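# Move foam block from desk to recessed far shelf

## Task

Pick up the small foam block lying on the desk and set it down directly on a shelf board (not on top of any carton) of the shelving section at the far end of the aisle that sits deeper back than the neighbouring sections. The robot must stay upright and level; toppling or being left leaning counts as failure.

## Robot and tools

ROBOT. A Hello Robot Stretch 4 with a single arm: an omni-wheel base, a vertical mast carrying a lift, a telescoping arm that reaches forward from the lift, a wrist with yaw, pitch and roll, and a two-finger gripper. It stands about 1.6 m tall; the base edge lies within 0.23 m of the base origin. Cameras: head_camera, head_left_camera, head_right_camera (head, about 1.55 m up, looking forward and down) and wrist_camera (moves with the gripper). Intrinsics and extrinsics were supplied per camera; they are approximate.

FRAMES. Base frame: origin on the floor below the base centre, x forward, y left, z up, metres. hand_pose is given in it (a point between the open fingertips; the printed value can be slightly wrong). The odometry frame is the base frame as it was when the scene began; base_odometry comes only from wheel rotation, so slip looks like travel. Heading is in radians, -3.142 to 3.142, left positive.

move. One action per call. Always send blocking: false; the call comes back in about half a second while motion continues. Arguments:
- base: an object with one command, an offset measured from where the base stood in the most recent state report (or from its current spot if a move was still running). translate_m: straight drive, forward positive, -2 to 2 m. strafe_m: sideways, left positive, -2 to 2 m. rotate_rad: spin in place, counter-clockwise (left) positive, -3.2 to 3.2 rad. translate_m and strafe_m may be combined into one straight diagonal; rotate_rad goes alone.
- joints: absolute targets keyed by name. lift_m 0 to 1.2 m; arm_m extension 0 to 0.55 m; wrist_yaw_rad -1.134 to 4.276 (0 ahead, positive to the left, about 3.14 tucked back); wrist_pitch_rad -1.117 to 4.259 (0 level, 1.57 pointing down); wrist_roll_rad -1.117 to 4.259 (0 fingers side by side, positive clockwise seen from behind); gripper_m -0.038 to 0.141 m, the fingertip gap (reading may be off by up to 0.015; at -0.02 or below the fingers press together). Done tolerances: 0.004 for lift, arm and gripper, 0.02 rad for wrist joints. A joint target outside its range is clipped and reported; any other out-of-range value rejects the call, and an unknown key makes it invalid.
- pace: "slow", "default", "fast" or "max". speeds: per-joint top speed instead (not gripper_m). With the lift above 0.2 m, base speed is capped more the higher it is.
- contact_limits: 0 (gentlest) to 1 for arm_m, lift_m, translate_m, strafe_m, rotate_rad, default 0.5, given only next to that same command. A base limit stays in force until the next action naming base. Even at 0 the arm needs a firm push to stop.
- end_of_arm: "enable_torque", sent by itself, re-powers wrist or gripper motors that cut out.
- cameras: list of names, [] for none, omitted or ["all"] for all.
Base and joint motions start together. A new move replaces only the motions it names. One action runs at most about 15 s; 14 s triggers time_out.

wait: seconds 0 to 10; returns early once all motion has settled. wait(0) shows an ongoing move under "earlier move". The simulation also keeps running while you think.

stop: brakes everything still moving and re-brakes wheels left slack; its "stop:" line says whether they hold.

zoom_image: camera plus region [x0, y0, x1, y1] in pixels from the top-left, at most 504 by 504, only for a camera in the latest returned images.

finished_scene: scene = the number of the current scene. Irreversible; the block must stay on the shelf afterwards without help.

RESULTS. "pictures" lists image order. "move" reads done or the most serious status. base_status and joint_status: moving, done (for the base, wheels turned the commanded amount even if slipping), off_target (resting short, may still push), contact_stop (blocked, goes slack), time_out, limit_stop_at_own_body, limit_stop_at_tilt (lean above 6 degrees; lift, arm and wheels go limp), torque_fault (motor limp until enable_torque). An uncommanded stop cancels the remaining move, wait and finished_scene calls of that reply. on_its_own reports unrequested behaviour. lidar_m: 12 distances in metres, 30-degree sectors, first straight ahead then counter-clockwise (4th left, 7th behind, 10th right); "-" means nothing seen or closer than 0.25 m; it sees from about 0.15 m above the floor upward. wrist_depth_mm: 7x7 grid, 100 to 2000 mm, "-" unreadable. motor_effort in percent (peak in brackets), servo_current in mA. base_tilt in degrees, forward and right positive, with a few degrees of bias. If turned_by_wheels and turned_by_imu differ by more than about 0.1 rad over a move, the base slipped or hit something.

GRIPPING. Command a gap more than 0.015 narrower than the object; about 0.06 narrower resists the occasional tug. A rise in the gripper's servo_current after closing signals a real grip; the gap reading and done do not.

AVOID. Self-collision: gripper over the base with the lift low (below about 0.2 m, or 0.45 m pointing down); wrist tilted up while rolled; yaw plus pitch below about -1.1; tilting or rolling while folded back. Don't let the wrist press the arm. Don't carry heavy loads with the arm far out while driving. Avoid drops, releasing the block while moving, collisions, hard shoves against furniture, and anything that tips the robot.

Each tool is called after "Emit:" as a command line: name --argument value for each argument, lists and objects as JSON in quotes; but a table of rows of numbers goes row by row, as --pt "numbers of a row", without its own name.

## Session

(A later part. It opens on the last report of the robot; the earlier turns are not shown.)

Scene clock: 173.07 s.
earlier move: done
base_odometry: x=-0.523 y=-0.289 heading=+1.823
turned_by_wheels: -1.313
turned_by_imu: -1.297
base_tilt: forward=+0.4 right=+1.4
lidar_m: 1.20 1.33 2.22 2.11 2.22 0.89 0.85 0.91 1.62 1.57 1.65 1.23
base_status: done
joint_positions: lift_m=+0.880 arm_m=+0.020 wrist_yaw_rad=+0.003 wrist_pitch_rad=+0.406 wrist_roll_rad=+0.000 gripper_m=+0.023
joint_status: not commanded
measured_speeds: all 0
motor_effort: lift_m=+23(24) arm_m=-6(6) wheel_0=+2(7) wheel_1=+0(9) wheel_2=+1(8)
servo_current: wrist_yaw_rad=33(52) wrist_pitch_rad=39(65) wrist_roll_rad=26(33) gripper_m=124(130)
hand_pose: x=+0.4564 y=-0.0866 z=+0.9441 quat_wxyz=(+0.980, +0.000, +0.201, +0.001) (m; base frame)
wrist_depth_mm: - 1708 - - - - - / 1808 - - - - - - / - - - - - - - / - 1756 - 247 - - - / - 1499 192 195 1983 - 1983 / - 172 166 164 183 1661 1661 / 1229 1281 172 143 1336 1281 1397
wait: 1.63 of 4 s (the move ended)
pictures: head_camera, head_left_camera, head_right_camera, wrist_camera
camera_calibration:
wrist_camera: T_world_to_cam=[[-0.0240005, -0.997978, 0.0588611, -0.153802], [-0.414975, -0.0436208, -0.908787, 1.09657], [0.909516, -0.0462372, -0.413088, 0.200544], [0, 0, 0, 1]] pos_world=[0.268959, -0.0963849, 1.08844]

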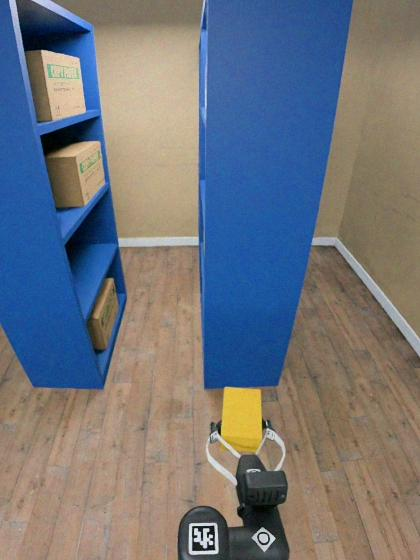

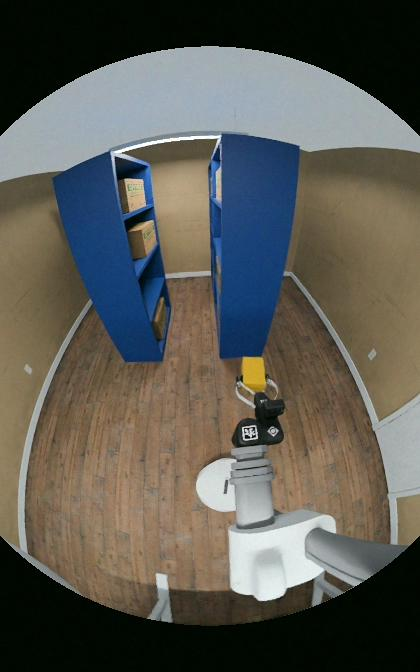

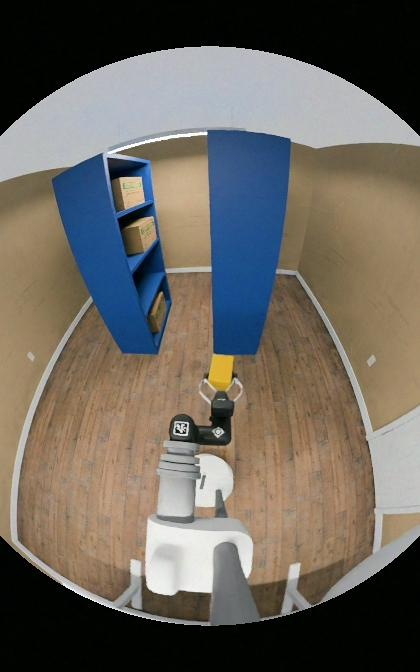

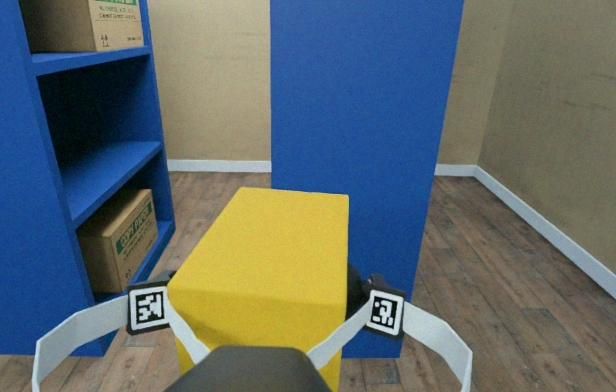

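Emit:
move --base '{"translate_m": 0.7, "strafe_m": 0.29}' --pace "fast" --blocking false --cameras '[]'

Emit:
wait --seconds 4 --cameras '["head_camera", "head_left_camera", "head_right_camera"]'

Scene clock: 212.03 s.
move: moving
base_odometry: x=-0.551 y=-0.252 heading=+1.823
turned_by_wheels: +0.000
turned_by_imu: +0.000
base_tilt: forward=+0.5 right=+1.4
lidar_m: 1.16 1.27 2.20 2.10 2.20 0.95 0.91 0.92 1.65 1.58 1.66 1.22
base_status: translate_m moving; strafe_m moving
joint_positions: lift_m=+0.880 arm_m=+0.020 wrist_yaw_rad=+0.003 wrist_pitch_rad=+0.406 wrist_roll_rad=+0.000 gripper_m=+0.023
joint_status: not commanded
measured_speeds: translate_m=+0.165 strafe_m=+0.069 rotate_rad=+0.007 lift_m=+0.000 arm_m=+0.000 wrist_yaw_rad=+0.000 wrist_pitch_rad=+0.000 wrist_roll_rad=+0.000
motor_effort: lift_m=+24(24) arm_m=-6(6) wheel_0=+5(5) wheel_1=+8(10) wheel_2=-10(11)
servo_current: wrist_yaw_rad=39(46) wrist_pitch_rad=39(59) wrist_roll_rad=26(33) gripper_m=117(124)
hand_pose: x=+0.4564 y=-0.0866 z=+0.9441 quat_wxyz=(+0.980, +0.000, +0.201, +0.001) (m; base frame)
wrist_depth_mm: - - - - - - - / 1708 - - - - - - / - - - - - - - / - 1661 - 247 - - - / - 1464 192 196 - - 1983 / - 173 165 164 182 1661 1618 / 1229 1308 171 143 1281 1255 1366
pictures: none
No camera images: "cameras" was empty.

Scene clock: 215.13 s.
earlier move: done
base_odometry: x=-0.978 y=+0.317 heading=+1.823
turned_by_wheels: +0.000
turned_by_imu: +0.000
base_tilt: forward=+0.2 right=+1.3
lidar_m: 1.18 0.56 0.72 1.85 1.93 2.49 1.56 1.62 1.92 1.85 0.72 0.60
base_status: done
joint_positions: lift_m=+0.880 arm_m=+0.020 wrist_yaw_rad=+0.003 wrist_pitch_rad=+0.406 wrist_roll_rad=+0.000 gripper_m=+0.023
joint_status: not commanded
measured_speeds: all 0
motor_effort: lift_m=+23(24) arm_m=-6(6) wheel_0=+4(5) wheel_1=-1(12) wheel_2=+1(12)
servo_current: wrist_yaw_rad=33(52) wrist_pitch_rad=59(65) wrist_roll_rad=26(39) gripper_m=117(130)
hand_pose: x=+0.4564 y=-0.0866 z=+0.9441 quat_wxyz=(+0.980, +0.000, +0.201, +0.001) (m; base frame)
wrist_depth_mm: - - - 1921 - - - / 591 - - - 1138 - - / 1160 - - - 1042 891 - / - - - 263 809 707 301 / - - 191 195 741 723 315 / - 171 166 163 183 768 330 / - 1008 171 143 917 148 364
wait: 3.10 of 4 s (the move ended)
pictures: head_camera, head_left_camera, head_right_camera

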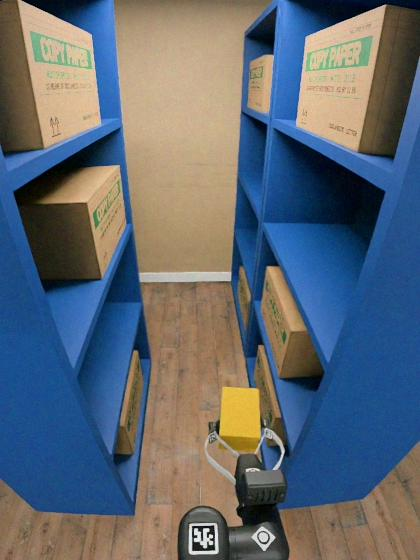

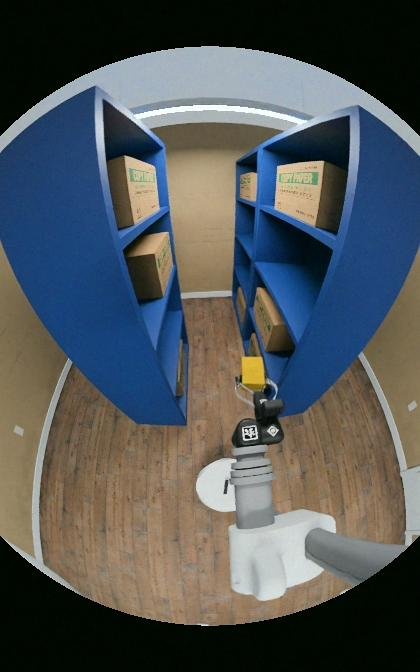

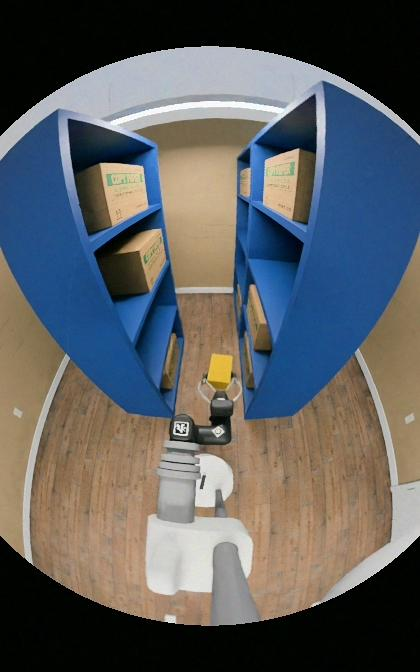

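Emit:
zoom_image --camera "head_camera" --region '[100, 200, 300, 460]'

Scaled by 1.938 from the camera's 420x560 image, which has a finer 1200x1600 frame.

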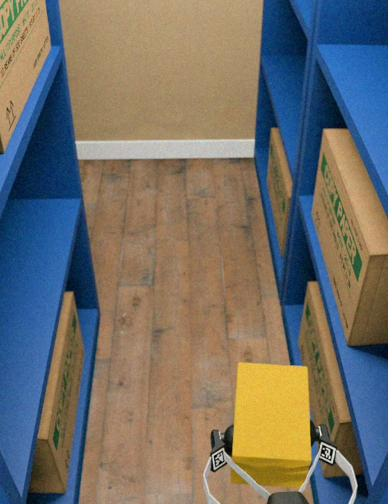

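Emit:
move --base '{"translate_m": 1.3}' --contact_limits '{"translate_m": 0.3}' --blocking false --cameras '[]'

Emit:
wait --seconds 7 --cameras '["head_camera", "head_left_camera", "head_right_camera"]'

Scene clock: 257.37 s.
move: moving
base_odometry: x=-0.987 y=+0.348 heading=+1.823
turned_by_wheels: +0.000
turned_by_imu: -0.001
base_tilt: forward=+0.3 right=+1.3
lidar_m: 1.17 0.56 0.66 1.84 1.93 2.52 1.59 1.67 1.95 1.86 0.69 0.57
base_status: translate_m moving
joint_positions: lift_m=+0.880 arm_m=+0.020 wrist_yaw_rad=+0.003 wrist_pitch_rad=+0.406 wrist_roll_rad=+0.000 gripper_m=+0.023
joint_status: not commanded
measured_speeds: translate_m=+0.124 strafe_m=+0.002 rotate_rad=-0.003 lift_m=+0.000 arm_m=+0.000 wrist_yaw_rad=+0.000 wrist_pitch_rad=+0.000 wrist_roll_rad=+0.000
motor_effort: lift_m=+24(24) arm_m=-6(6) wheel_0=+6(7) wheel_1=+5(6) wheel_2=-9(9)
servo_current: wrist_yaw_rad=33(46) wrist_pitch_rad=52(52) wrist_roll_rad=26(33) gripper_m=111(130)
contact_limits: translate_m 0.3
hand_pose: x=+0.4564 y=-0.0866 z=+0.9441 quat_wxyz=(+0.980, +0.000, +0.201, +0.001) (m; base frame)
wrist_depth_mm: - - - 1921 - - - / 609 - - - 1098 - - / - - - - 1042 891 - / - - - 264 798 707 294 / - - 192 195 750 707 306 / - 171 165 163 183 750 306 / - 960 171 143 - 148 329
pictures: none
No camera images: "cameras" was empty.

Scene clock: 262.77 s.
earlier move: done
base_odometry: x=-1.303 y=+1.575 heading=+1.824
turned_by_wheels: +0.000
turned_by_imu: -0.002
base_tilt: forward=+0.3 right=+1.4
lidar_m: 1.06 1.12 0.30 0.29 0.30 0.43 3.72 0.41 0.29 0.25 0.27 0.39
base_status: done
joint_positions: lift_m=+0.880 arm_m=+0.020 wrist_yaw_rad=+0.003 wrist_pitch_rad=+0.406 wrist_roll_rad=+0.000 gripper_m=+0.023
joint_status: not commanded
measured_speeds: all 0
motor_effort: lift_m=+24(24) arm_m=-6(6) wheel_0=+1(8) wheel_1=+2(7) wheel_2=+0(11)
servo_current: wrist_yaw_rad=39(46) wrist_pitch_rad=59(72) wrist_roll_rad=26(33) gripper_m=117(130)
contact_limits: translate_m 0.3
hand_pose: x=+0.4564 y=-0.0866 z=+0.9441 quat_wxyz=(+0.980, +0.000, +0.201, +0.001) (m; base frame)
wrist_depth_mm: - - - - 715 715 715 / - - - - - - - / - - - - 809 407 375 / - - - 246 - - 279 / - - 190 195 - - 917 / - 172 165 163 182 - - / 148 - 171 143 - - -
wait: 5.40 of 7 s (the move ended)
pictures: head_camera, head_left_camera, head_right_camera

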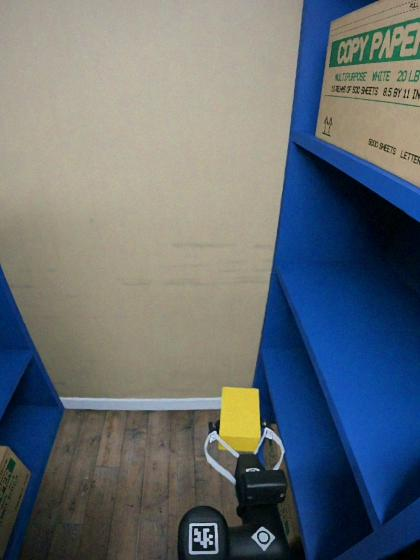

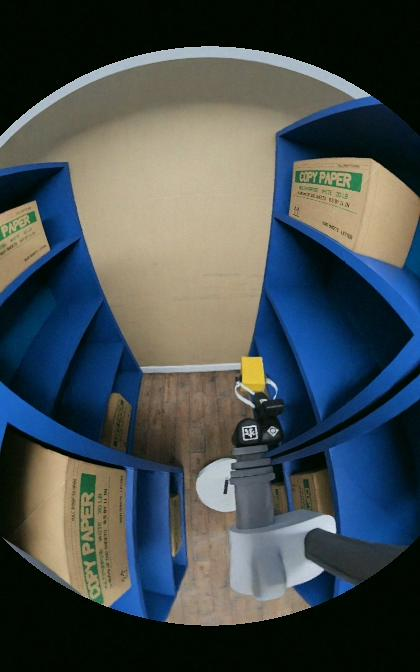

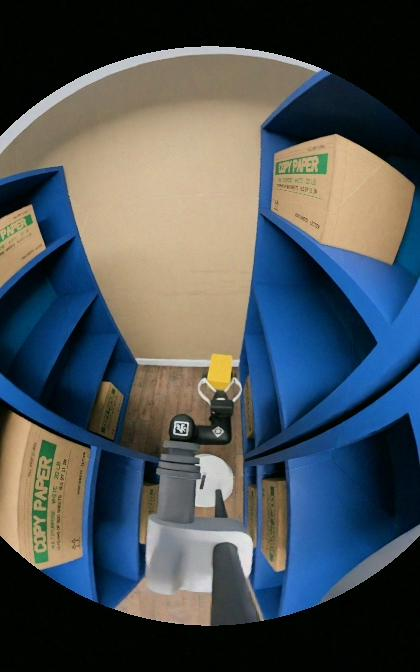

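Emit:
zoom_image --camera "head_left_camera" --region '[0, 140, 200, 480]'

Scaled by 1.482 from the camera's 420x672 image, which has a finer 600x960 frame.

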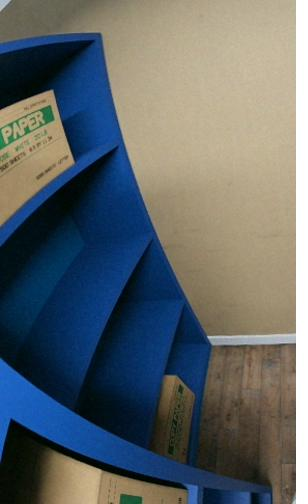

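Emit:
move --base '{"translate_m": 0.6}' --joints '{"lift_m": 1.0}' --contact_limits '{"translate_m": 0.3}' --blocking false --cameras '[]'

Emit:
wait --seconds 5 --cameras '[]'

Emit:
move --base '{"rotate_rad": 1.58}' --blocking false --cameras '[]'

Emit:
wait --seconds 5 --cameras '["head_camera", "head_left_camera", "wrist_camera"]'

Scene clock: 290.23 s.
move: moving
base_odometry: x=-1.312 y=+1.607 heading=+1.824
turned_by_wheels: +0.000
turned_by_imu: -0.001
base_tilt: forward=+0.3 right=+1.3
lidar_m: 1.02 1.07 0.30 0.28 0.30 0.42 3.77 0.41 0.25 0.25 0.27 0.38
base_status: translate_m moving
joint_positions: lift_m=+0.919 arm_m=+0.020 wrist_yaw_rad=+0.003 wrist_pitch_rad=+0.406 wrist_roll_rad=+0.000 gripper_m=+0.023
joint_status: lift_m moving
measured_speeds: translate_m=+0.124 strafe_m=+0.000 rotate_rad=+0.005 lift_m=+0.149 arm_m=+0.000 wrist_yaw_rad=+0.000 wrist_pitch_rad=+0.000 wrist_roll_rad=+0.000
motor_effort: lift_m=+26(27) arm_m=-6(6) wheel_0=+5(6) wheel_1=+6(6) wheel_2=-9(9)
servo_current: wrist_yaw_rad=33(46) wrist_pitch_rad=39(59) wrist_roll_rad=26(26) gripper_m=117(124)
contact_limits: translate_m 0.3
hand_pose: x=+0.4564 y=-0.0866 z=+0.9833 quat_wxyz=(+0.980, +0.000, +0.201, +0.001) (m; base frame)
wrist_depth_mm: - - - - 699 699 707 / - - - - - - - / - - - - 798 480 492 / - - - 246 - 345 320 / - - 190 196 - - 265 / - 171 165 164 182 - - / - - 172 143 - - -
pictures: none
No camera images: "cameras" was empty.

Scene clock: 293.47 s.
earlier move: done
base_odometry: x=-1.453 y=+2.156 heading=+1.823
turned_by_wheels: +0.000
turned_by_imu: -0.002
base_tilt: forward=+0.3 right=+1.3
lidar_m: 0.46 0.49 0.68 0.76 0.62 0.54 1.21 0.39 0.26 0.25 0.27 0.38
base_status: done
joint_positions: lift_m=+1.000 arm_m=+0.020 wrist_yaw_rad=-0.002 wrist_pitch_rad=+0.406 wrist_roll_rad=+0.000 gripper_m=+0.023
joint_status: all done
measured_speeds: all 0
motor_effort: lift_m=+22(28) arm_m=+4(6) wheel_0=+4(7) wheel_1=+5(8) wheel_2=-12(12)
servo_current: wrist_yaw_rad=39(46) wrist_pitch_rad=46(65) wrist_roll_rad=26(33) gripper_m=85(130)
contact_limits: translate_m 0.3
hand_pose: x=+0.4557 y=-0.0880 z=+1.0641 quat_wxyz=(+0.980, +0.000, +0.201, -0.001) (m; base frame)
wrist_depth_mm: 209 212 213 216 219 220 223 / 220 224 227 229 232 236 236 / 236 240 242 245 248 252 250 / 253 257 253 254 266 271 249 / 272 274 191 194 287 290 249 / 290 175 155 156 182 307 259 / 314 327 157 159 343 289 259
wait: 3.23 of 5 s (the move ended)
pictures: none
No camera images: "cameras" was empty.

Scene clock: 293.97 s.
move: moving
base_odometry: x=-1.453 y=+2.155 heading=+2.031
turned_by_wheels: +0.208
turned_by_imu: +0.156
base_tilt: forward=-0.4 right=+1.9
lidar_m: 0.47 0.54 0.79 0.78 0.56 0.56 0.68 0.30 0.25 0.25 0.26 0.40
base_status: rotate_rad moving
joint_positions: lift_m=+1.000 arm_m=+0.020 wrist_yaw_rad=-0.017 wrist_pitch_rad=+0.408 wrist_roll_rad=+0.000 gripper_m=+0.023
joint_status: not commanded
measured_speeds: translate_m=+0.000 strafe_m=+0.000 rotate_rad=+0.799 lift_m=+0.000 arm_m=+0.000 wrist_yaw_rad=-0.017 wrist_pitch_rad=+0.015 wrist_roll_rad=+0.002
motor_effort: lift_m=+22(23) arm_m=+4(4) wheel_0=-5(5) wheel_1=-10(10) wheel_2=-24(26)
servo_current: wrist_yaw_rad=78(78) wrist_pitch_rad=52(59) wrist_roll_rad=26(33) gripper_m=85(98)
hand_pose: x=+0.4541 y=-0.0920 z=+1.0636 quat_wxyz=(+0.979, +0.002, +0.202, -0.008) (m; base frame)
wrist_depth_mm: 216 216 214 214 213 212 213 / 230 229 229 227 227 225 224 / 247 245 245 244 242 240 239 / 264 264 262 253 257 257 258 / 286 286 274 194 279 279 274 / 310 182 160 153 171 297 281 / 336 340 325 152 178 327 266
pictures: none
No camera images: "cameras" was empty.

Scene clock: 296.93 s.
earlier move: contact_stop
base_odometry: x=-1.397 y=+2.064 heading=+2.289
turned_by_wheels: +0.258
turned_by_imu: +0.006
base_tilt: forward=+0.3 right=+1.3
lidar_m: 0.52 0.59 0.82 0.79 0.51 0.64 0.57 0.26 0.25 0.25 0.25 0.36
base_status: rotate_rad contact_stop (by the wheels' count: +0.465 of +1.580)
joint_positions: lift_m=+1.000 arm_m=+0.020 wrist_yaw_rad=-0.001 wrist_pitch_rad=+0.402 wrist_roll_rad=+0.002 gripper_m=+0.023
joint_status: not commanded
measured_speeds: all 0
on_its_own: the wheels are slack since a contact_stop
motor_effort: lift_m=+20(23) arm_m=+4(7) wheel_0=+0(6) wheel_1=+0(29) wheel_2=+0(27)
servo_current: wrist_yaw_rad=39(111) wrist_pitch_rad=46(91) wrist_roll_rad=26(33) gripper_m=78(98)
hand_pose: x=+0.4562 y=-0.0876 z=+1.0653 quat_wxyz=(+0.980, +0.001, +0.200, -0.001) (m; base frame)
wrist_depth_mm: 286 276 267 259 253 246 241 / 303 293 285 277 267 259 254 / 325 315 303 294 286 276 270 / 349 338 320 310 303 293 285 / 382 366 195 202 324 314 297 / 410 171 154 152 181 336 290 / 452 433 143 141 379 325 282
wait: 2.97 of 5 s (the move ended)
pictures: head_camera, head_left_camera, wrist_camera
camera_calibration:
wrist_camera: T_world_to_cam=[[-0.0286629, -0.997944, 0.0573212, -0.15819], [-0.411764, -0.0404656, -0.910392, 1.20721], [0.91084, -0.0496973, -0.409757, 0.246278], [0, 0, 0, 1]] pos_world=[0.268231, -0.0967748, 1.20901]

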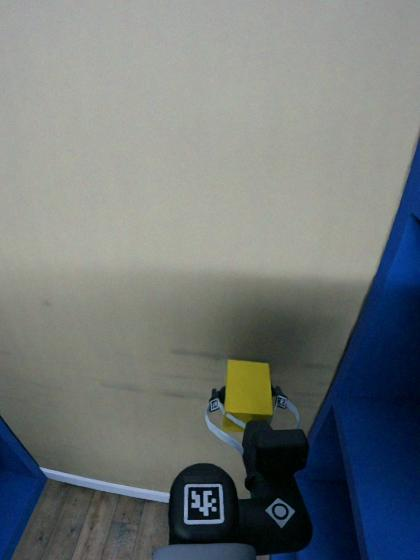

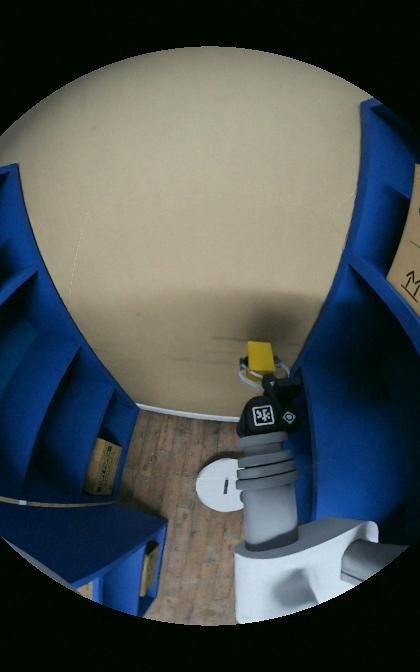

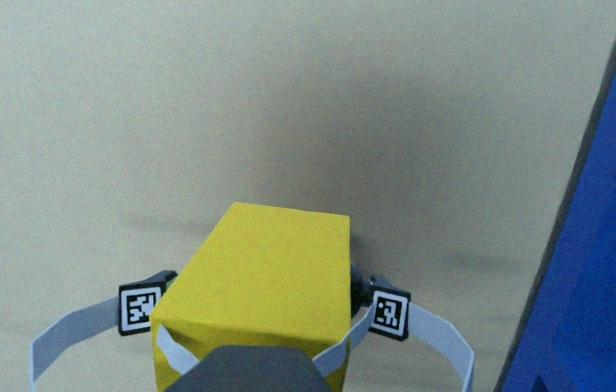

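Emit:
move --base '{"translate_m": -0.055, "strafe_m": 0.2}' --blocking false --cameras '[]'

Emit:
wait --seconds 3 --cameras '["head_camera", "wrist_camera"]'

Scene clock: 320.27 s.
move: moving
base_odometry: x=-1.416 y=+2.036 heading=+2.289
turned_by_wheels: +0.000
turned_by_imu: -0.001
base_tilt: forward=+0.3 right=+1.3
lidar_m: 0.53 0.60 0.77 0.78 0.50 0.61 0.62 0.31 0.25 0.25 0.25 0.42
base_status: translate_m moving; strafe_m moving
joint_positions: lift_m=+1.000 arm_m=+0.020 wrist_yaw_rad=-0.001 wrist_pitch_rad=+0.402 wrist_roll_rad=+0.002 gripper_m=+0.023
joint_status: not commanded
measured_speeds: translate_m=-0.033 strafe_m=+0.124 rotate_rad=-0.002 lift_m=+0.000 arm_m=+0.000 wrist_yaw_rad=+0.000 wrist_pitch_rad=+0.000 wrist_roll_rad=+0.000
motor_effort: lift_m=+20(20) arm_m=+4(4) wheel_0=-9(10) wheel_1=+8(9) wheel_2=+4(5)
servo_current: wrist_yaw_rad=33(39) wrist_pitch_rad=39(59) wrist_roll_rad=33(33) gripper_m=65(78)
hand_pose: x=+0.4562 y=-0.0876 z=+1.0653 quat_wxyz=(+0.980, +0.001, +0.200, -0.001) (m; base frame)
wrist_depth_mm: 297 287 279 272 264 256 252 / 315 306 297 286 279 271 264 / 338 327 317 307 296 287 281 / 362 351 334 322 319 306 300 / 397 379 202 202 338 327 317 / 424 172 154 152 181 349 334 / 462 445 143 141 397 370 325
pictures: none
No camera images: "cameras" was empty.

Scene clock: 322.03 s.
earlier move: done
base_odometry: x=-1.512 y=+1.891 heading=+2.289
turned_by_wheels: +0.000
turned_by_imu: +0.000
base_tilt: forward=+0.2 right=+1.4
lidar_m: 0.60 0.68 0.62 0.61 0.38 0.35 1.06 0.48 0.39 0.37 0.41 0.63
base_status: done
joint_positions: lift_m=+1.000 arm_m=+0.020 wrist_yaw_rad=-0.001 wrist_pitch_rad=+0.402 wrist_roll_rad=+0.002 gripper_m=+0.023
joint_status: not commanded
measured_speeds: all 0
motor_effort: lift_m=+20(20) arm_m=+4(4) wheel_0=+0(11) wheel_1=+1(9) wheel_2=+1(6)
servo_current: wrist_yaw_rad=33(46) wrist_pitch_rad=52(59) wrist_roll_rad=26(33) gripper_m=78(85)
hand_pose: x=+0.4562 y=-0.0876 z=+1.0653 quat_wxyz=(+0.980, +0.001, +0.200, -0.001) (m; base frame)
wrist_depth_mm: 373 357 347 336 327 317 309 / 394 382 368 357 345 332 325 / 424 410 392 382 366 355 343 / 455 442 415 399 392 377 368 / - 466 202 202 418 407 392 / - 165 154 153 180 427 421 / - - 143 141 - 449 449
wait: 1.77 of 3 s (the move ended)
pictures: head_camera, wrist_camera
camera_calibration:
wrist_camera: T_world_to_cam=[[-0.0286631, -0.997944, 0.057321, -0.158189], [-0.411764, -0.0404654, -0.910392, 1.20721], [0.91084, -0.0496973, -0.409757, 0.246278], [0, 0, 0, 1]] pos_world=[0.268231, -0.0967748, 1.20901]

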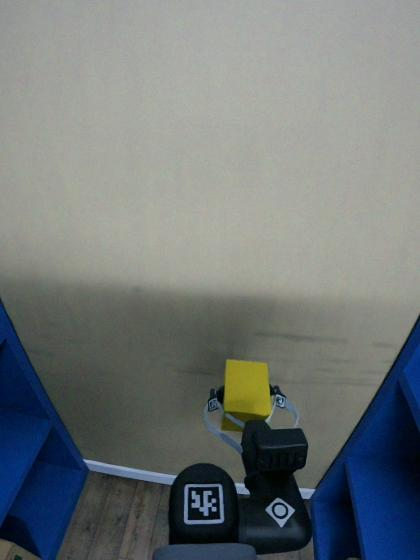

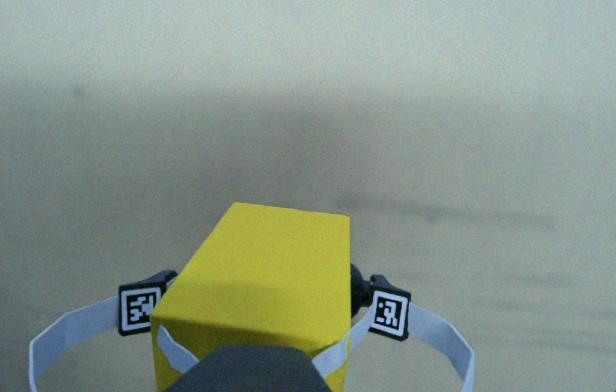

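Emit:
move --base '{"rotate_rad": 1.41}' --contact_limits '{"rotate_rad": 0.3}' --blocking false --cameras '[]'

Emit:
wait --seconds 4 --cameras '["head_camera", "head_left_camera", "head_right_camera", "wrist_camera"]'

Scene clock: 333.13 s.
move: moving
base_odometry: x=-1.512 y=+1.891 heading=+2.498
turned_by_wheels: +0.209
turned_by_imu: +0.205
base_tilt: forward=+0.5 right=+1.4
lidar_m: 0.63 0.70 0.62 0.52 0.32 0.48 0.74 0.46 0.37 0.37 0.45 0.61
base_status: rotate_rad moving
joint_positions: lift_m=+1.000 arm_m=+0.020 wrist_yaw_rad=-0.001 wrist_pitch_rad=+0.402 wrist_roll_rad=+0.002 gripper_m=+0.023
joint_status: not commanded
measured_speeds: translate_m=-0.001 strafe_m=-0.003 rotate_rad=+0.792 lift_m=+0.000 arm_m=+0.000 wrist_yaw_rad=+0.000 wrist_pitch_rad=+0.000 wrist_roll_rad=+0.000
motor_effort: lift_m=+20(20) arm_m=+4(4) wheel_0=-6(7) wheel_1=-7(7) wheel_2=-7(8)
servo_current: wrist_yaw_rad=39(46) wrist_pitch_rad=39(52) wrist_roll_rad=33(33) gripper_m=72(78)
contact_limits: rotate_rad 0.3
hand_pose: x=+0.4562 y=-0.0876 z=+1.0653 quat_wxyz=(+0.980, +0.001, +0.200, -0.001) (m; base frame)
wrist_depth_mm: 433 402 370 345 322 303 289 / 466 430 397 366 340 319 304 / - 455 421 392 362 334 317 / - - 445 407 382 355 334 / - - 191 202 407 377 355 / 676 165 154 152 181 397 377 / - - 143 140 459 410 402
pictures: none
No camera images: "cameras" was empty.

Scene clock: 334.90 s.
earlier move: done
base_odometry: x=-1.512 y=+1.891 heading=-2.585
turned_by_wheels: +1.200
turned_by_imu: +1.185
base_tilt: forward=+0.4 right=+1.4
lidar_m: 0.61 0.39 0.34 0.74 0.59 0.42 0.38 0.42 0.56 0.59 0.64 0.64
base_status: done
joint_positions: lift_m=+1.000 arm_m=+0.020 wrist_yaw_rad=-0.001 wrist_pitch_rad=+0.402 wrist_roll_rad=+0.002 gripper_m=+0.023
joint_status: not commanded
measured_speeds: all 0
motor_effort: lift_m=+20(20) arm_m=+4(4) wheel_0=-5(8) wheel_1=+0(7) wheel_2=-2(9)
servo_current: wrist_yaw_rad=39(46) wrist_pitch_rad=39(59) wrist_roll_rad=33(33) gripper_m=72(85)
contact_limits: rotate_rad 0.3
hand_pose: x=+0.4562 y=-0.0876 z=+1.0653 quat_wxyz=(+0.980, +0.001, +0.200, -0.001) (m; base frame)
wrist_depth_mm: 496 759 768 768 778 788 - / 500 - - - - 831 - / 480 - - - - - - / 459 - 250 - - - - / 442 442 194 202 452 459 - / 484 165 153 152 179 - - / - 156 143 141 - 153 -
wait: 1.77 of 4 s (the move ended)
pictures: head_camera, head_left_camera, head_right_camera, wrist_camera
camera_calibration:
wrist_camera: T_world_to_cam=[[-0.0286631, -0.997944, 0.0573211, -0.158189], [-0.411764, -0.0404654, -0.910392, 1.20721], [0.91084, -0.0496974, -0.409757, 0.246274], [0, 0, 0, 1]] pos_world=[0.268235, -0.0967748, 1.20901]

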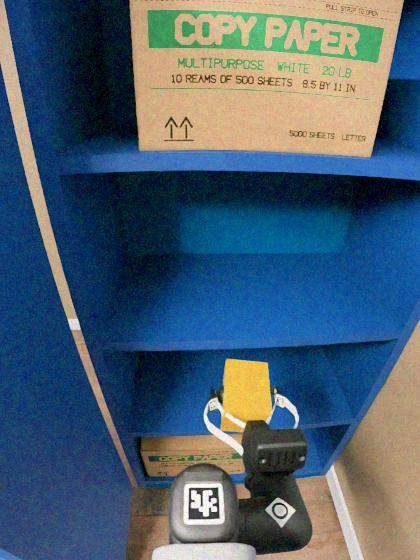

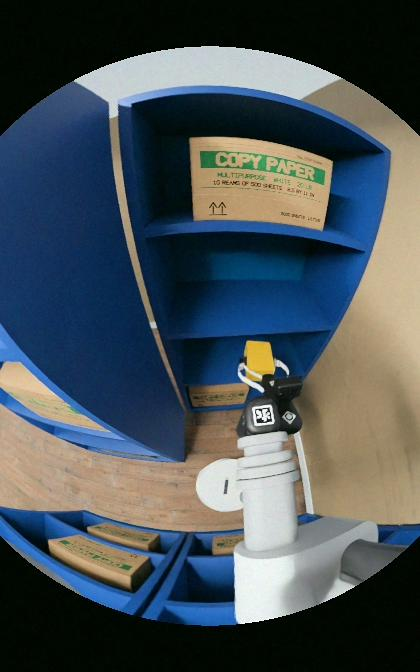

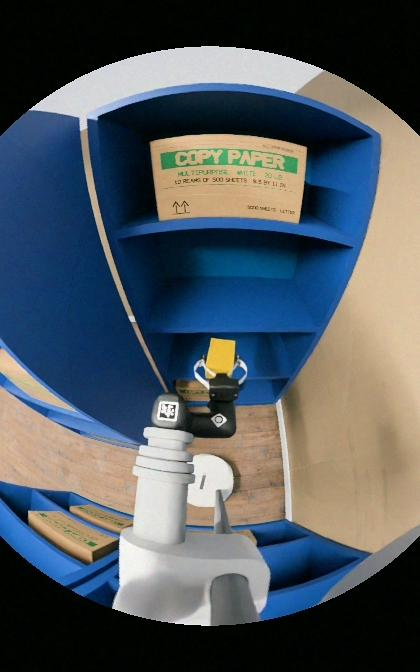

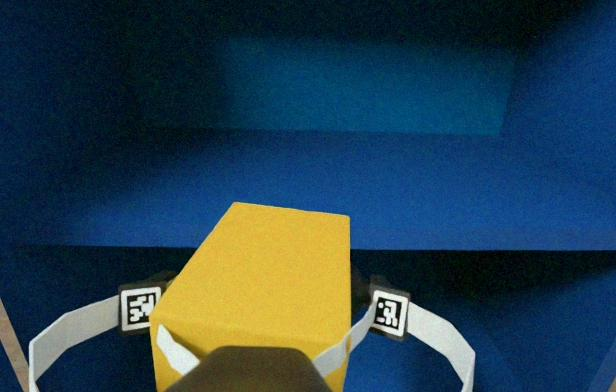

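Emit:
move --joints '{"arm_m": 0.36}' --contact_limits '{"arm_m": 0.1}' --blocking false --cameras '[]'

Emit:
wait --seconds 3 --cameras '["head_camera", "head_right_camera", "wrist_camera"]'

Scene clock: 352.70 s.
move: moving
base_odometry: x=-1.512 y=+1.891 heading=-2.585
turned_by_wheels: +0.000
turned_by_imu: -0.001
base_tilt: forward=+0.3 right=+1.4
lidar_m: 0.62 0.40 0.35 0.70 0.60 0.42 0.40 0.42 0.53 0.60 0.63 0.63
base_status: not commanded
joint_positions: lift_m=+1.000 arm_m=+0.072 wrist_yaw_rad=-0.001 wrist_pitch_rad=+0.402 wrist_roll_rad=+0.002 gripper_m=+0.023
joint_status: arm_m moving
measured_speeds: translate_m=+0.000 strafe_m=+0.000 rotate_rad=+0.000 lift_m=+0.000 arm_m=+0.198 wrist_yaw_rad=+0.000 wrist_pitch_rad=+0.000 wrist_roll_rad=+0.000
motor_effort: lift_m=+20(20) arm_m=+5(9) wheel_0=-4(5) wheel_1=-1(1) wheel_2=-2(2)
servo_current: wrist_yaw_rad=33(39) wrist_pitch_rad=33(52) wrist_roll_rad=26(33) gripper_m=72(78)
contact_limits: arm_m 0.1; rotate_rad 0.3
hand_pose: x=+0.5085 y=-0.0876 z=+1.0653 quat_wxyz=(+0.980, +0.001, +0.200, -0.001) (m; base frame)
wrist_depth_mm: 488 723 723 732 732 741 - / 492 759 768 768 788 788 - / 492 - - - - - - / 462 - 251 - - - - / 402 404 202 202 421 427 430 / 492 165 154 152 181 - - / 469 156 143 141 - 152 -
pictures: none
No camera images: "cameras" was empty.

Scene clock: 354.33 s.
earlier move: done
base_odometry: x=-1.512 y=+1.891 heading=-2.585
turned_by_wheels: +0.000
turned_by_imu: +0.000
base_tilt: forward=+0.4 right=+1.3
lidar_m: 0.60 0.43 0.33 0.72 0.59 0.42 0.39 0.44 0.56 0.59 0.64 0.65
base_status: not commanded
joint_positions: lift_m=+1.000 arm_m=+0.360 wrist_yaw_rad=-0.001 wrist_pitch_rad=+0.402 wrist_roll_rad=+0.002 gripper_m=+0.023
joint_status: all done
measured_speeds: all 0
motor_effort: lift_m=+20(20) arm_m=+6(10) wheel_0=-4(5) wheel_1=+0(1) wheel_2=-2(2)
servo_current: wrist_yaw_rad=26(46) wrist_pitch_rad=39(59) wrist_roll_rad=26(33) gripper_m=72(85)
contact_limits: arm_m 0.1; rotate_rad 0.3
hand_pose: x=+0.7960 y=-0.0876 z=+1.0653 quat_wxyz=(+0.980, +0.001, +0.200, -0.001) (m; base frame)
wrist_depth_mm: 449 455 452 455 462 466 469 / 477 480 484 488 492 492 492 / 504 512 517 517 521 525 530 / 466 535 535 539 544 554 559 / 373 377 202 202 394 399 402 / 297 172 154 152 181 317 319 / 240 243 144 141 260 244 271
wait: 1.63 of 3 s (the move ended)
pictures: head_camera, head_right_camera, wrist_camera
camera_calibration:
wrist_camera: T_world_to_cam=[[-0.0286633, -0.997944, 0.0573211, -0.14845], [-0.411764, -0.0404653, -0.910392, 1.34712], [0.91084, -0.0496976, -0.409757, -0.0632053], [0, 0, 0, 1]] pos_world=[0.608008, -0.0967749, 1.20901]

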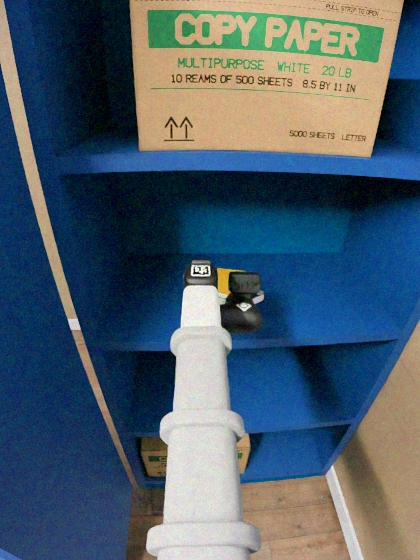

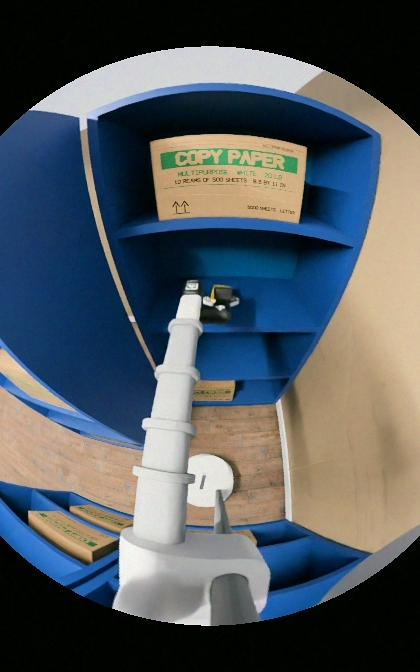

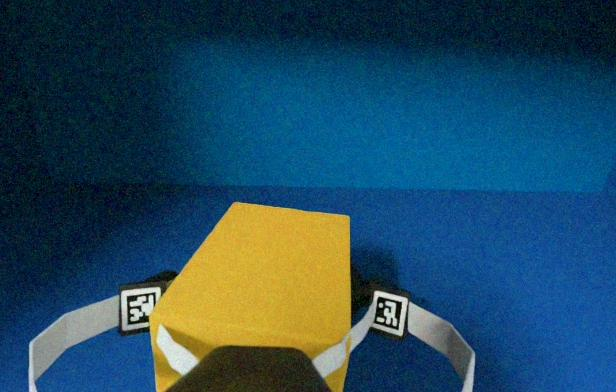

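Emit:
move --joints '{"lift_m": 0.97}' --pace "slow" --blocking false --cameras '[]'

Emit:
wait --seconds 1.5 --cameras '[]'

Emit:
move --joints '{"lift_m": 0.965}' --speeds '{"lift_m": 0.03}' --blocking false --cameras '[]'

Emit:
wait --seconds 1.0 --cameras '["wrist_camera"]'

Scene clock: 370.30 s.
move: moving
base_odometry: x=-1.512 y=+1.891 heading=-2.585
turned_by_wheels: +0.000
turned_by_imu: -0.001
base_tilt: forward=+0.3 right=+1.4
lidar_m: 0.60 0.44 0.35 0.70 0.61 0.41 0.38 0.42 0.55 0.60 0.64 0.65
base_status: not commanded
joint_positions: lift_m=+0.977 arm_m=+0.360 wrist_yaw_rad=-0.001 wrist_pitch_rad=+0.402 wrist_roll_rad=+0.002 gripper_m=+0.023
joint_status: lift_m moving
measured_speeds: translate_m=+0.000 strafe_m=+0.000 rotate_rad=+0.000 lift_m=-0.056 arm_m=+0.000 wrist_yaw_rad=+0.000 wrist_pitch_rad=+0.000 wrist_roll_rad=+0.000
motor_effort: lift_m=+15(20) arm_m=+6(7) wheel_0=-5(5) wheel_1=-1(1) wheel_2=-2(2)
servo_current: wrist_yaw_rad=39(46) wrist_pitch_rad=39(46) wrist_roll_rad=33(33) gripper_m=78(85)
contact_limits: arm_m 0.1; rotate_rad 0.3
hand_pose: x=+0.7960 y=-0.0876 z=+1.0428 quat_wxyz=(+0.980, +0.001, +0.200, -0.001) (m; base frame)
wrist_depth_mm: 449 452 455 455 459 462 469 / 477 480 484 492 492 496 492 / 504 512 521 521 525 525 525 / 415 424 424 436 445 452 459 / 336 340 195 202 355 357 362 / 268 172 154 152 181 285 285 / 216 218 143 141 234 226 245
pictures: none
No camera images: "cameras" was empty.

Scene clock: 370.87 s.
earlier move: done
base_odometry: x=-1.512 y=+1.891 heading=-2.585
turned_by_wheels: +0.000
turned_by_imu: +0.000
base_tilt: forward=+0.3 right=+1.4
lidar_m: 0.60 0.42 0.31 0.69 0.61 0.43 0.39 0.43 0.54 0.59 0.64 0.64
base_status: not commanded
joint_positions: lift_m=+0.970 arm_m=+0.360 wrist_yaw_rad=-0.001 wrist_pitch_rad=+0.402 wrist_roll_rad=+0.002 gripper_m=+0.023
joint_status: all done
measured_speeds: all 0
motor_effort: lift_m=+13(20) arm_m=+6(7) wheel_0=-5(5) wheel_1=+0(1) wheel_2=-2(2)
servo_current: wrist_yaw_rad=46(46) wrist_pitch_rad=39(52) wrist_roll_rad=26(39) gripper_m=72(85)
contact_limits: arm_m 0.1; rotate_rad 0.3
hand_pose: x=+0.7960 y=-0.0876 z=+1.0359 quat_wxyz=(+0.980, +0.001, +0.200, -0.001) (m; base frame)
wrist_depth_mm: 452 452 455 462 462 462 469 / 477 480 484 488 488 492 496 / 500 512 517 521 521 525 530 / 421 427 410 421 427 433 439 / 322 325 202 202 340 343 347 / 257 171 153 153 181 273 273 / 208 211 144 141 224 217 233
wait: 0.57 of 1.5 s (the move ended)
pictures: none
No camera images: "cameras" was empty.

Scene clock: 371.37 s.
move: moving
base_odometry: x=-1.512 y=+1.891 heading=-2.585
turned_by_wheels: +0.000
turned_by_imu: +0.000
base_tilt: forward=+0.5 right=+1.4
lidar_m: 0.62 0.42 0.34 0.70 0.61 0.42 0.38 0.42 0.55 0.60 0.65 0.65
base_status: not commanded
joint_positions: lift_m=+0.965 arm_m=+0.360 wrist_yaw_rad=-0.001 wrist_pitch_rad=+0.402 wrist_roll_rad=+0.002 gripper_m=+0.023
joint_status: lift_m moving
measured_speeds: all 0
motor_effort: lift_m=+15(15) arm_m=+6(7) wheel_0=-5(5) wheel_1=+0(1) wheel_2=-2(2)
servo_current: wrist_yaw_rad=33(46) wrist_pitch_rad=52(52) wrist_roll_rad=26(33) gripper_m=78(85)
contact_limits: arm_m 0.1; rotate_rad 0.3
hand_pose: x=+0.7960 y=-0.0876 z=+1.0308 quat_wxyz=(+0.980, +0.001, +0.200, -0.001) (m; base frame)
wrist_depth_mm: 452 452 455 459 462 462 469 / 477 480 484 488 492 492 496 / 496 508 512 521 521 525 530 / 413 394 399 410 415 421 430 / 310 315 202 202 329 334 338 / 248 171 154 153 182 265 266 / 202 204 143 141 217 211 227
pictures: none
No camera images: "cameras" was empty.

Scene clock: 371.43 s.
earlier move: done
base_odometry: x=-1.512 y=+1.891 heading=-2.585
turned_by_wheels: +0.000
turned_by_imu: +0.000
base_tilt: forward=+0.4 right=+1.4
lidar_m: 0.60 0.41 0.35 0.69 0.61 0.42 0.40 0.42 0.55 0.60 0.63 0.65
base_status: not commanded
joint_positions: lift_m=+0.965 arm_m=+0.360 wrist_yaw_rad=-0.001 wrist_pitch_rad=+0.402 wrist_roll_rad=+0.002 gripper_m=+0.023
joint_status: all done
measured_speeds: all 0
motor_effort: lift_m=+14(15) arm_m=+7(7) wheel_0=-5(5) wheel_1=+0(1) wheel_2=-2(2)
servo_current: wrist_yaw_rad=26(46) wrist_pitch_rad=33(52) wrist_roll_rad=33(33) gripper_m=72(85)
contact_limits: arm_m 0.1; rotate_rad 0.3
hand_pose: x=+0.7960 y=-0.0876 z=+1.0308 quat_wxyz=(+0.980, +0.001, +0.200, -0.001) (m; base frame)
wrist_depth_mm: 449 455 455 459 462 466 473 / 477 480 488 488 492 492 492 / 496 508 517 521 517 530 525 / 413 394 399 410 415 421 430 / 310 317 202 202 330 334 336 / 249 171 154 152 181 265 265 / 203 204 143 141 217 211 227
wait: 0.07 of 1 s (the move ended)
pictures: wrist_camera
camera_calibration:
wrist_camera: T_world_to_cam=[[-0.0286633, -0.997944, 0.0573209, -0.146472], [-0.411764, -0.0404651, -0.910392, 1.3157], [0.91084, -0.0496975, -0.409757, -0.0773465], [0, 0, 0, 1]] pos_world=[0.60801, -0.0967749, 1.17451]

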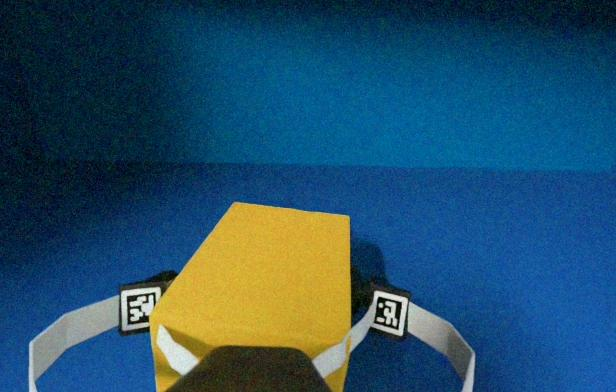

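Emit:
move --joints '{"lift_m": 0.958}' --speeds '{"lift_m": 0.03}' --blocking false --cameras '[]'

Emit:
wait --seconds 1.2 --cameras '["wrist_camera"]'

Scene clock: 391.70 s.
move: moving
base_odometry: x=-1.512 y=+1.891 heading=-2.585
turned_by_wheels: +0.000
turned_by_imu: -0.001
base_tilt: forward=+0.4 right=+1.2
lidar_m: 0.61 0.43 0.33 0.72 0.61 0.42 0.40 0.40 0.57 0.60 0.63 0.66
base_status: not commanded
joint_positions: lift_m=+0.958 arm_m=+0.360 wrist_yaw_rad=-0.001 wrist_pitch_rad=+0.402 wrist_roll_rad=+0.002 gripper_m=+0.023
joint_status: lift_m moving
measured_speeds: all 0
motor_effort: lift_m=+12(14) arm_m=+7(7) wheel_0=-4(5) wheel_1=+0(1) wheel_2=-2(2)
servo_current: wrist_yaw_rad=26(46) wrist_pitch_rad=39(52) wrist_roll_rad=33(33) gripper_m=78(85)
contact_limits: arm_m 0.1; rotate_rad 0.3
hand_pose: x=+0.7960 y=-0.0876 z=+1.0239 quat_wxyz=(+0.980, +0.001, +0.200, -0.001) (m; base frame)
wrist_depth_mm: 452 452 455 455 462 466 473 / 477 477 480 488 488 496 492 / 496 508 512 521 525 530 530 / 399 407 413 421 407 413 415 / 303 307 201 200 322 324 329 / 234 171 153 152 181 258 259 / 195 198 143 140 212 205 221
pictures: none
No camera images: "cameras" was empty.

Scene clock: 391.83 s.
earlier move: done
base_odometry: x=-1.512 y=+1.891 heading=-2.585
turned_by_wheels: +0.000
turned_by_imu: +0.000
base_tilt: forward=+0.3 right=+1.4
lidar_m: 0.62 0.42 0.34 0.67 0.61 0.42 0.40 0.42 0.53 0.61 0.62 0.66
base_status: not commanded
joint_positions: lift_m=+0.958 arm_m=+0.360 wrist_yaw_rad=-0.001 wrist_pitch_rad=+0.402 wrist_roll_rad=+0.002 gripper_m=+0.023
joint_status: all done
measured_speeds: all 0
motor_effort: lift_m=+13(14) arm_m=+6(7) wheel_0=-5(5) wheel_1=+0(1) wheel_2=-2(2)
servo_current: wrist_yaw_rad=26(46) wrist_pitch_rad=46(59) wrist_roll_rad=20(33) gripper_m=72(85)
contact_limits: arm_m 0.1; rotate_rad 0.3
hand_pose: x=+0.7960 y=-0.0876 z=+1.0239 quat_wxyz=(+0.980, +0.001, +0.200, -0.001) (m; base frame)
wrist_depth_mm: 449 452 455 459 462 462 466 / 477 480 484 488 492 492 496 / 496 508 512 517 521 525 525 / 402 407 413 424 404 410 418 / 303 309 201 201 322 325 327 / 233 171 153 152 182 257 258 / 195 198 143 140 211 205 221
wait: 0.13 of 1.2 s (the move ended)
pictures: wrist_camera
camera_calibration:
wrist_camera: T_world_to_cam=[[-0.028663, -0.997944, 0.057321, -0.146075], [-0.411764, -0.0404654, -0.910392, 1.30939], [0.91084, -0.0496973, -0.409757, -0.0801877], [0, 0, 0, 1]] pos_world=[0.608012, -0.0967748, 1.16758]

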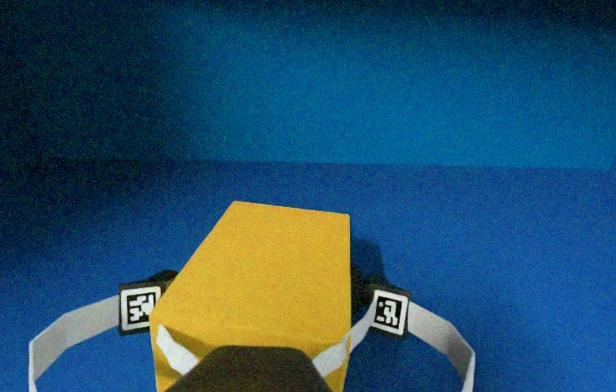

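Emit:
zoom_image --camera "wrist_camera" --region '[220, 180, 420, 320]'

Emit:
move --joints '{"lift_m": 0.95}' --speeds '{"lift_m": 0.03}' --blocking false --cameras '[]'

Emit:
wait --seconds 1.2 --cameras '["wrist_camera"]'

Emit:
zoom_image --camera "wrist_camera" --region '[220, 180, 420, 320]'

Scaled by 2.520.

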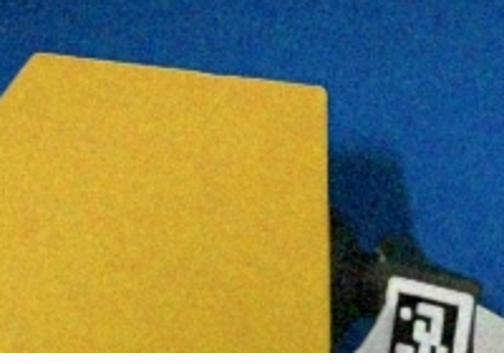

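Scene clock: 398.70 s.
move: moving
base_odometry: x=-1.512 y=+1.891 heading=-2.585
turned_by_wheels: +0.000
turned_by_imu: -0.001
base_tilt: forward=+0.3 right=+1.5
lidar_m: 0.61 0.42 0.34 0.70 0.61 0.43 0.39 0.37 0.55 0.60 0.63 0.67
base_status: not commanded
joint_positions: lift_m=+0.951 arm_m=+0.360 wrist_yaw_rad=-0.001 wrist_pitch_rad=+0.400 wrist_roll_rad=+0.001 gripper_m=+0.023
joint_status: lift_m moving
measured_speeds: all 0
motor_effort: lift_m=+12(13) arm_m=+6(7) wheel_0=-4(5) wheel_1=-1(1) wheel_2=-2(2)
servo_current: wrist_yaw_rad=33(46) wrist_pitch_rad=46(52) wrist_roll_rad=26(33) gripper_m=78(78)
contact_limits: arm_m 0.1; rotate_rad 0.3
hand_pose: x=+0.7962 y=-0.0876 z=+1.0164 quat_wxyz=(+0.980, +0.001, +0.199, -0.001) (m; base frame)
wrist_depth_mm: 452 455 455 459 466 466 473 / 477 480 480 488 492 492 496 / 496 508 512 517 521 525 530 / 399 410 392 424 407 415 421 / 301 307 193 199 322 324 329 / 237 171 153 151 181 256 256 / 193 200 144 140 208 202 217
pictures: none
No camera images: "cameras" was empty.

Scene clock: 398.87 s.
earlier move: done
base_odometry: x=-1.512 y=+1.891 heading=-2.585
turned_by_wheels: +0.000
turned_by_imu: +0.000
base_tilt: forward=+0.4 right=+1.4
lidar_m: 0.60 0.43 0.33 0.71 0.59 0.42 0.37 0.41 0.52 0.60 0.64 0.66
base_status: not commanded
joint_positions: lift_m=+0.951 arm_m=+0.360 wrist_yaw_rad=-0.001 wrist_pitch_rad=+0.400 wrist_roll_rad=+0.001 gripper_m=+0.023
joint_status: all done
measured_speeds: all 0
motor_effort: lift_m=+12(13) arm_m=+6(7) wheel_0=-4(5) wheel_1=+0(1) wheel_2=-2(2)
servo_current: wrist_yaw_rad=33(46) wrist_pitch_rad=52(52) wrist_roll_rad=33(33) gripper_m=78(78)
contact_limits: arm_m 0.1; rotate_rad 0.3
hand_pose: x=+0.7962 y=-0.0876 z=+1.0164 quat_wxyz=(+0.980, +0.001, +0.199, -0.001) (m; base frame)
wrist_depth_mm: 449 455 455 462 462 466 473 / 473 480 484 484 492 492 500 / 496 508 512 517 521 525 530 / 399 407 392 424 407 415 424 / 301 306 193 200 320 324 329 / 237 172 153 151 181 255 256 / 193 200 143 140 208 201 217
wait: 0.17 of 1.2 s (the move ended)
pictures: wrist_camera
camera_calibration:
wrist_camera: T_world_to_cam=[[-0.028669, -0.997936, 0.057461, -0.145776], [-0.410451, -0.0406623, -0.910976, 1.30214], [0.911432, -0.0497017, -0.408438, -0.0852311], [0, 0, 0, 1]] pos_world=[0.607969, -0.0967633, 1.15978]

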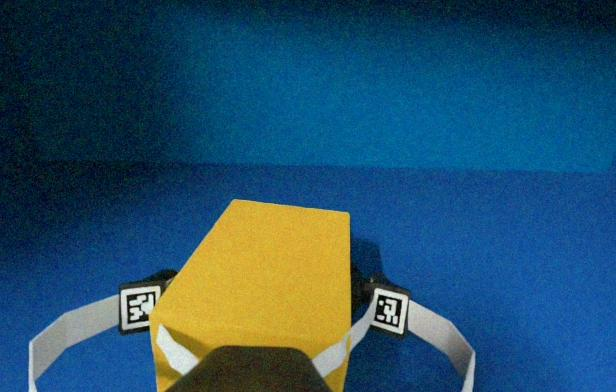

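Scaled by 2.520.

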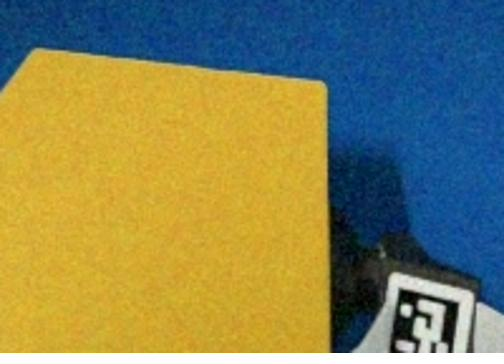

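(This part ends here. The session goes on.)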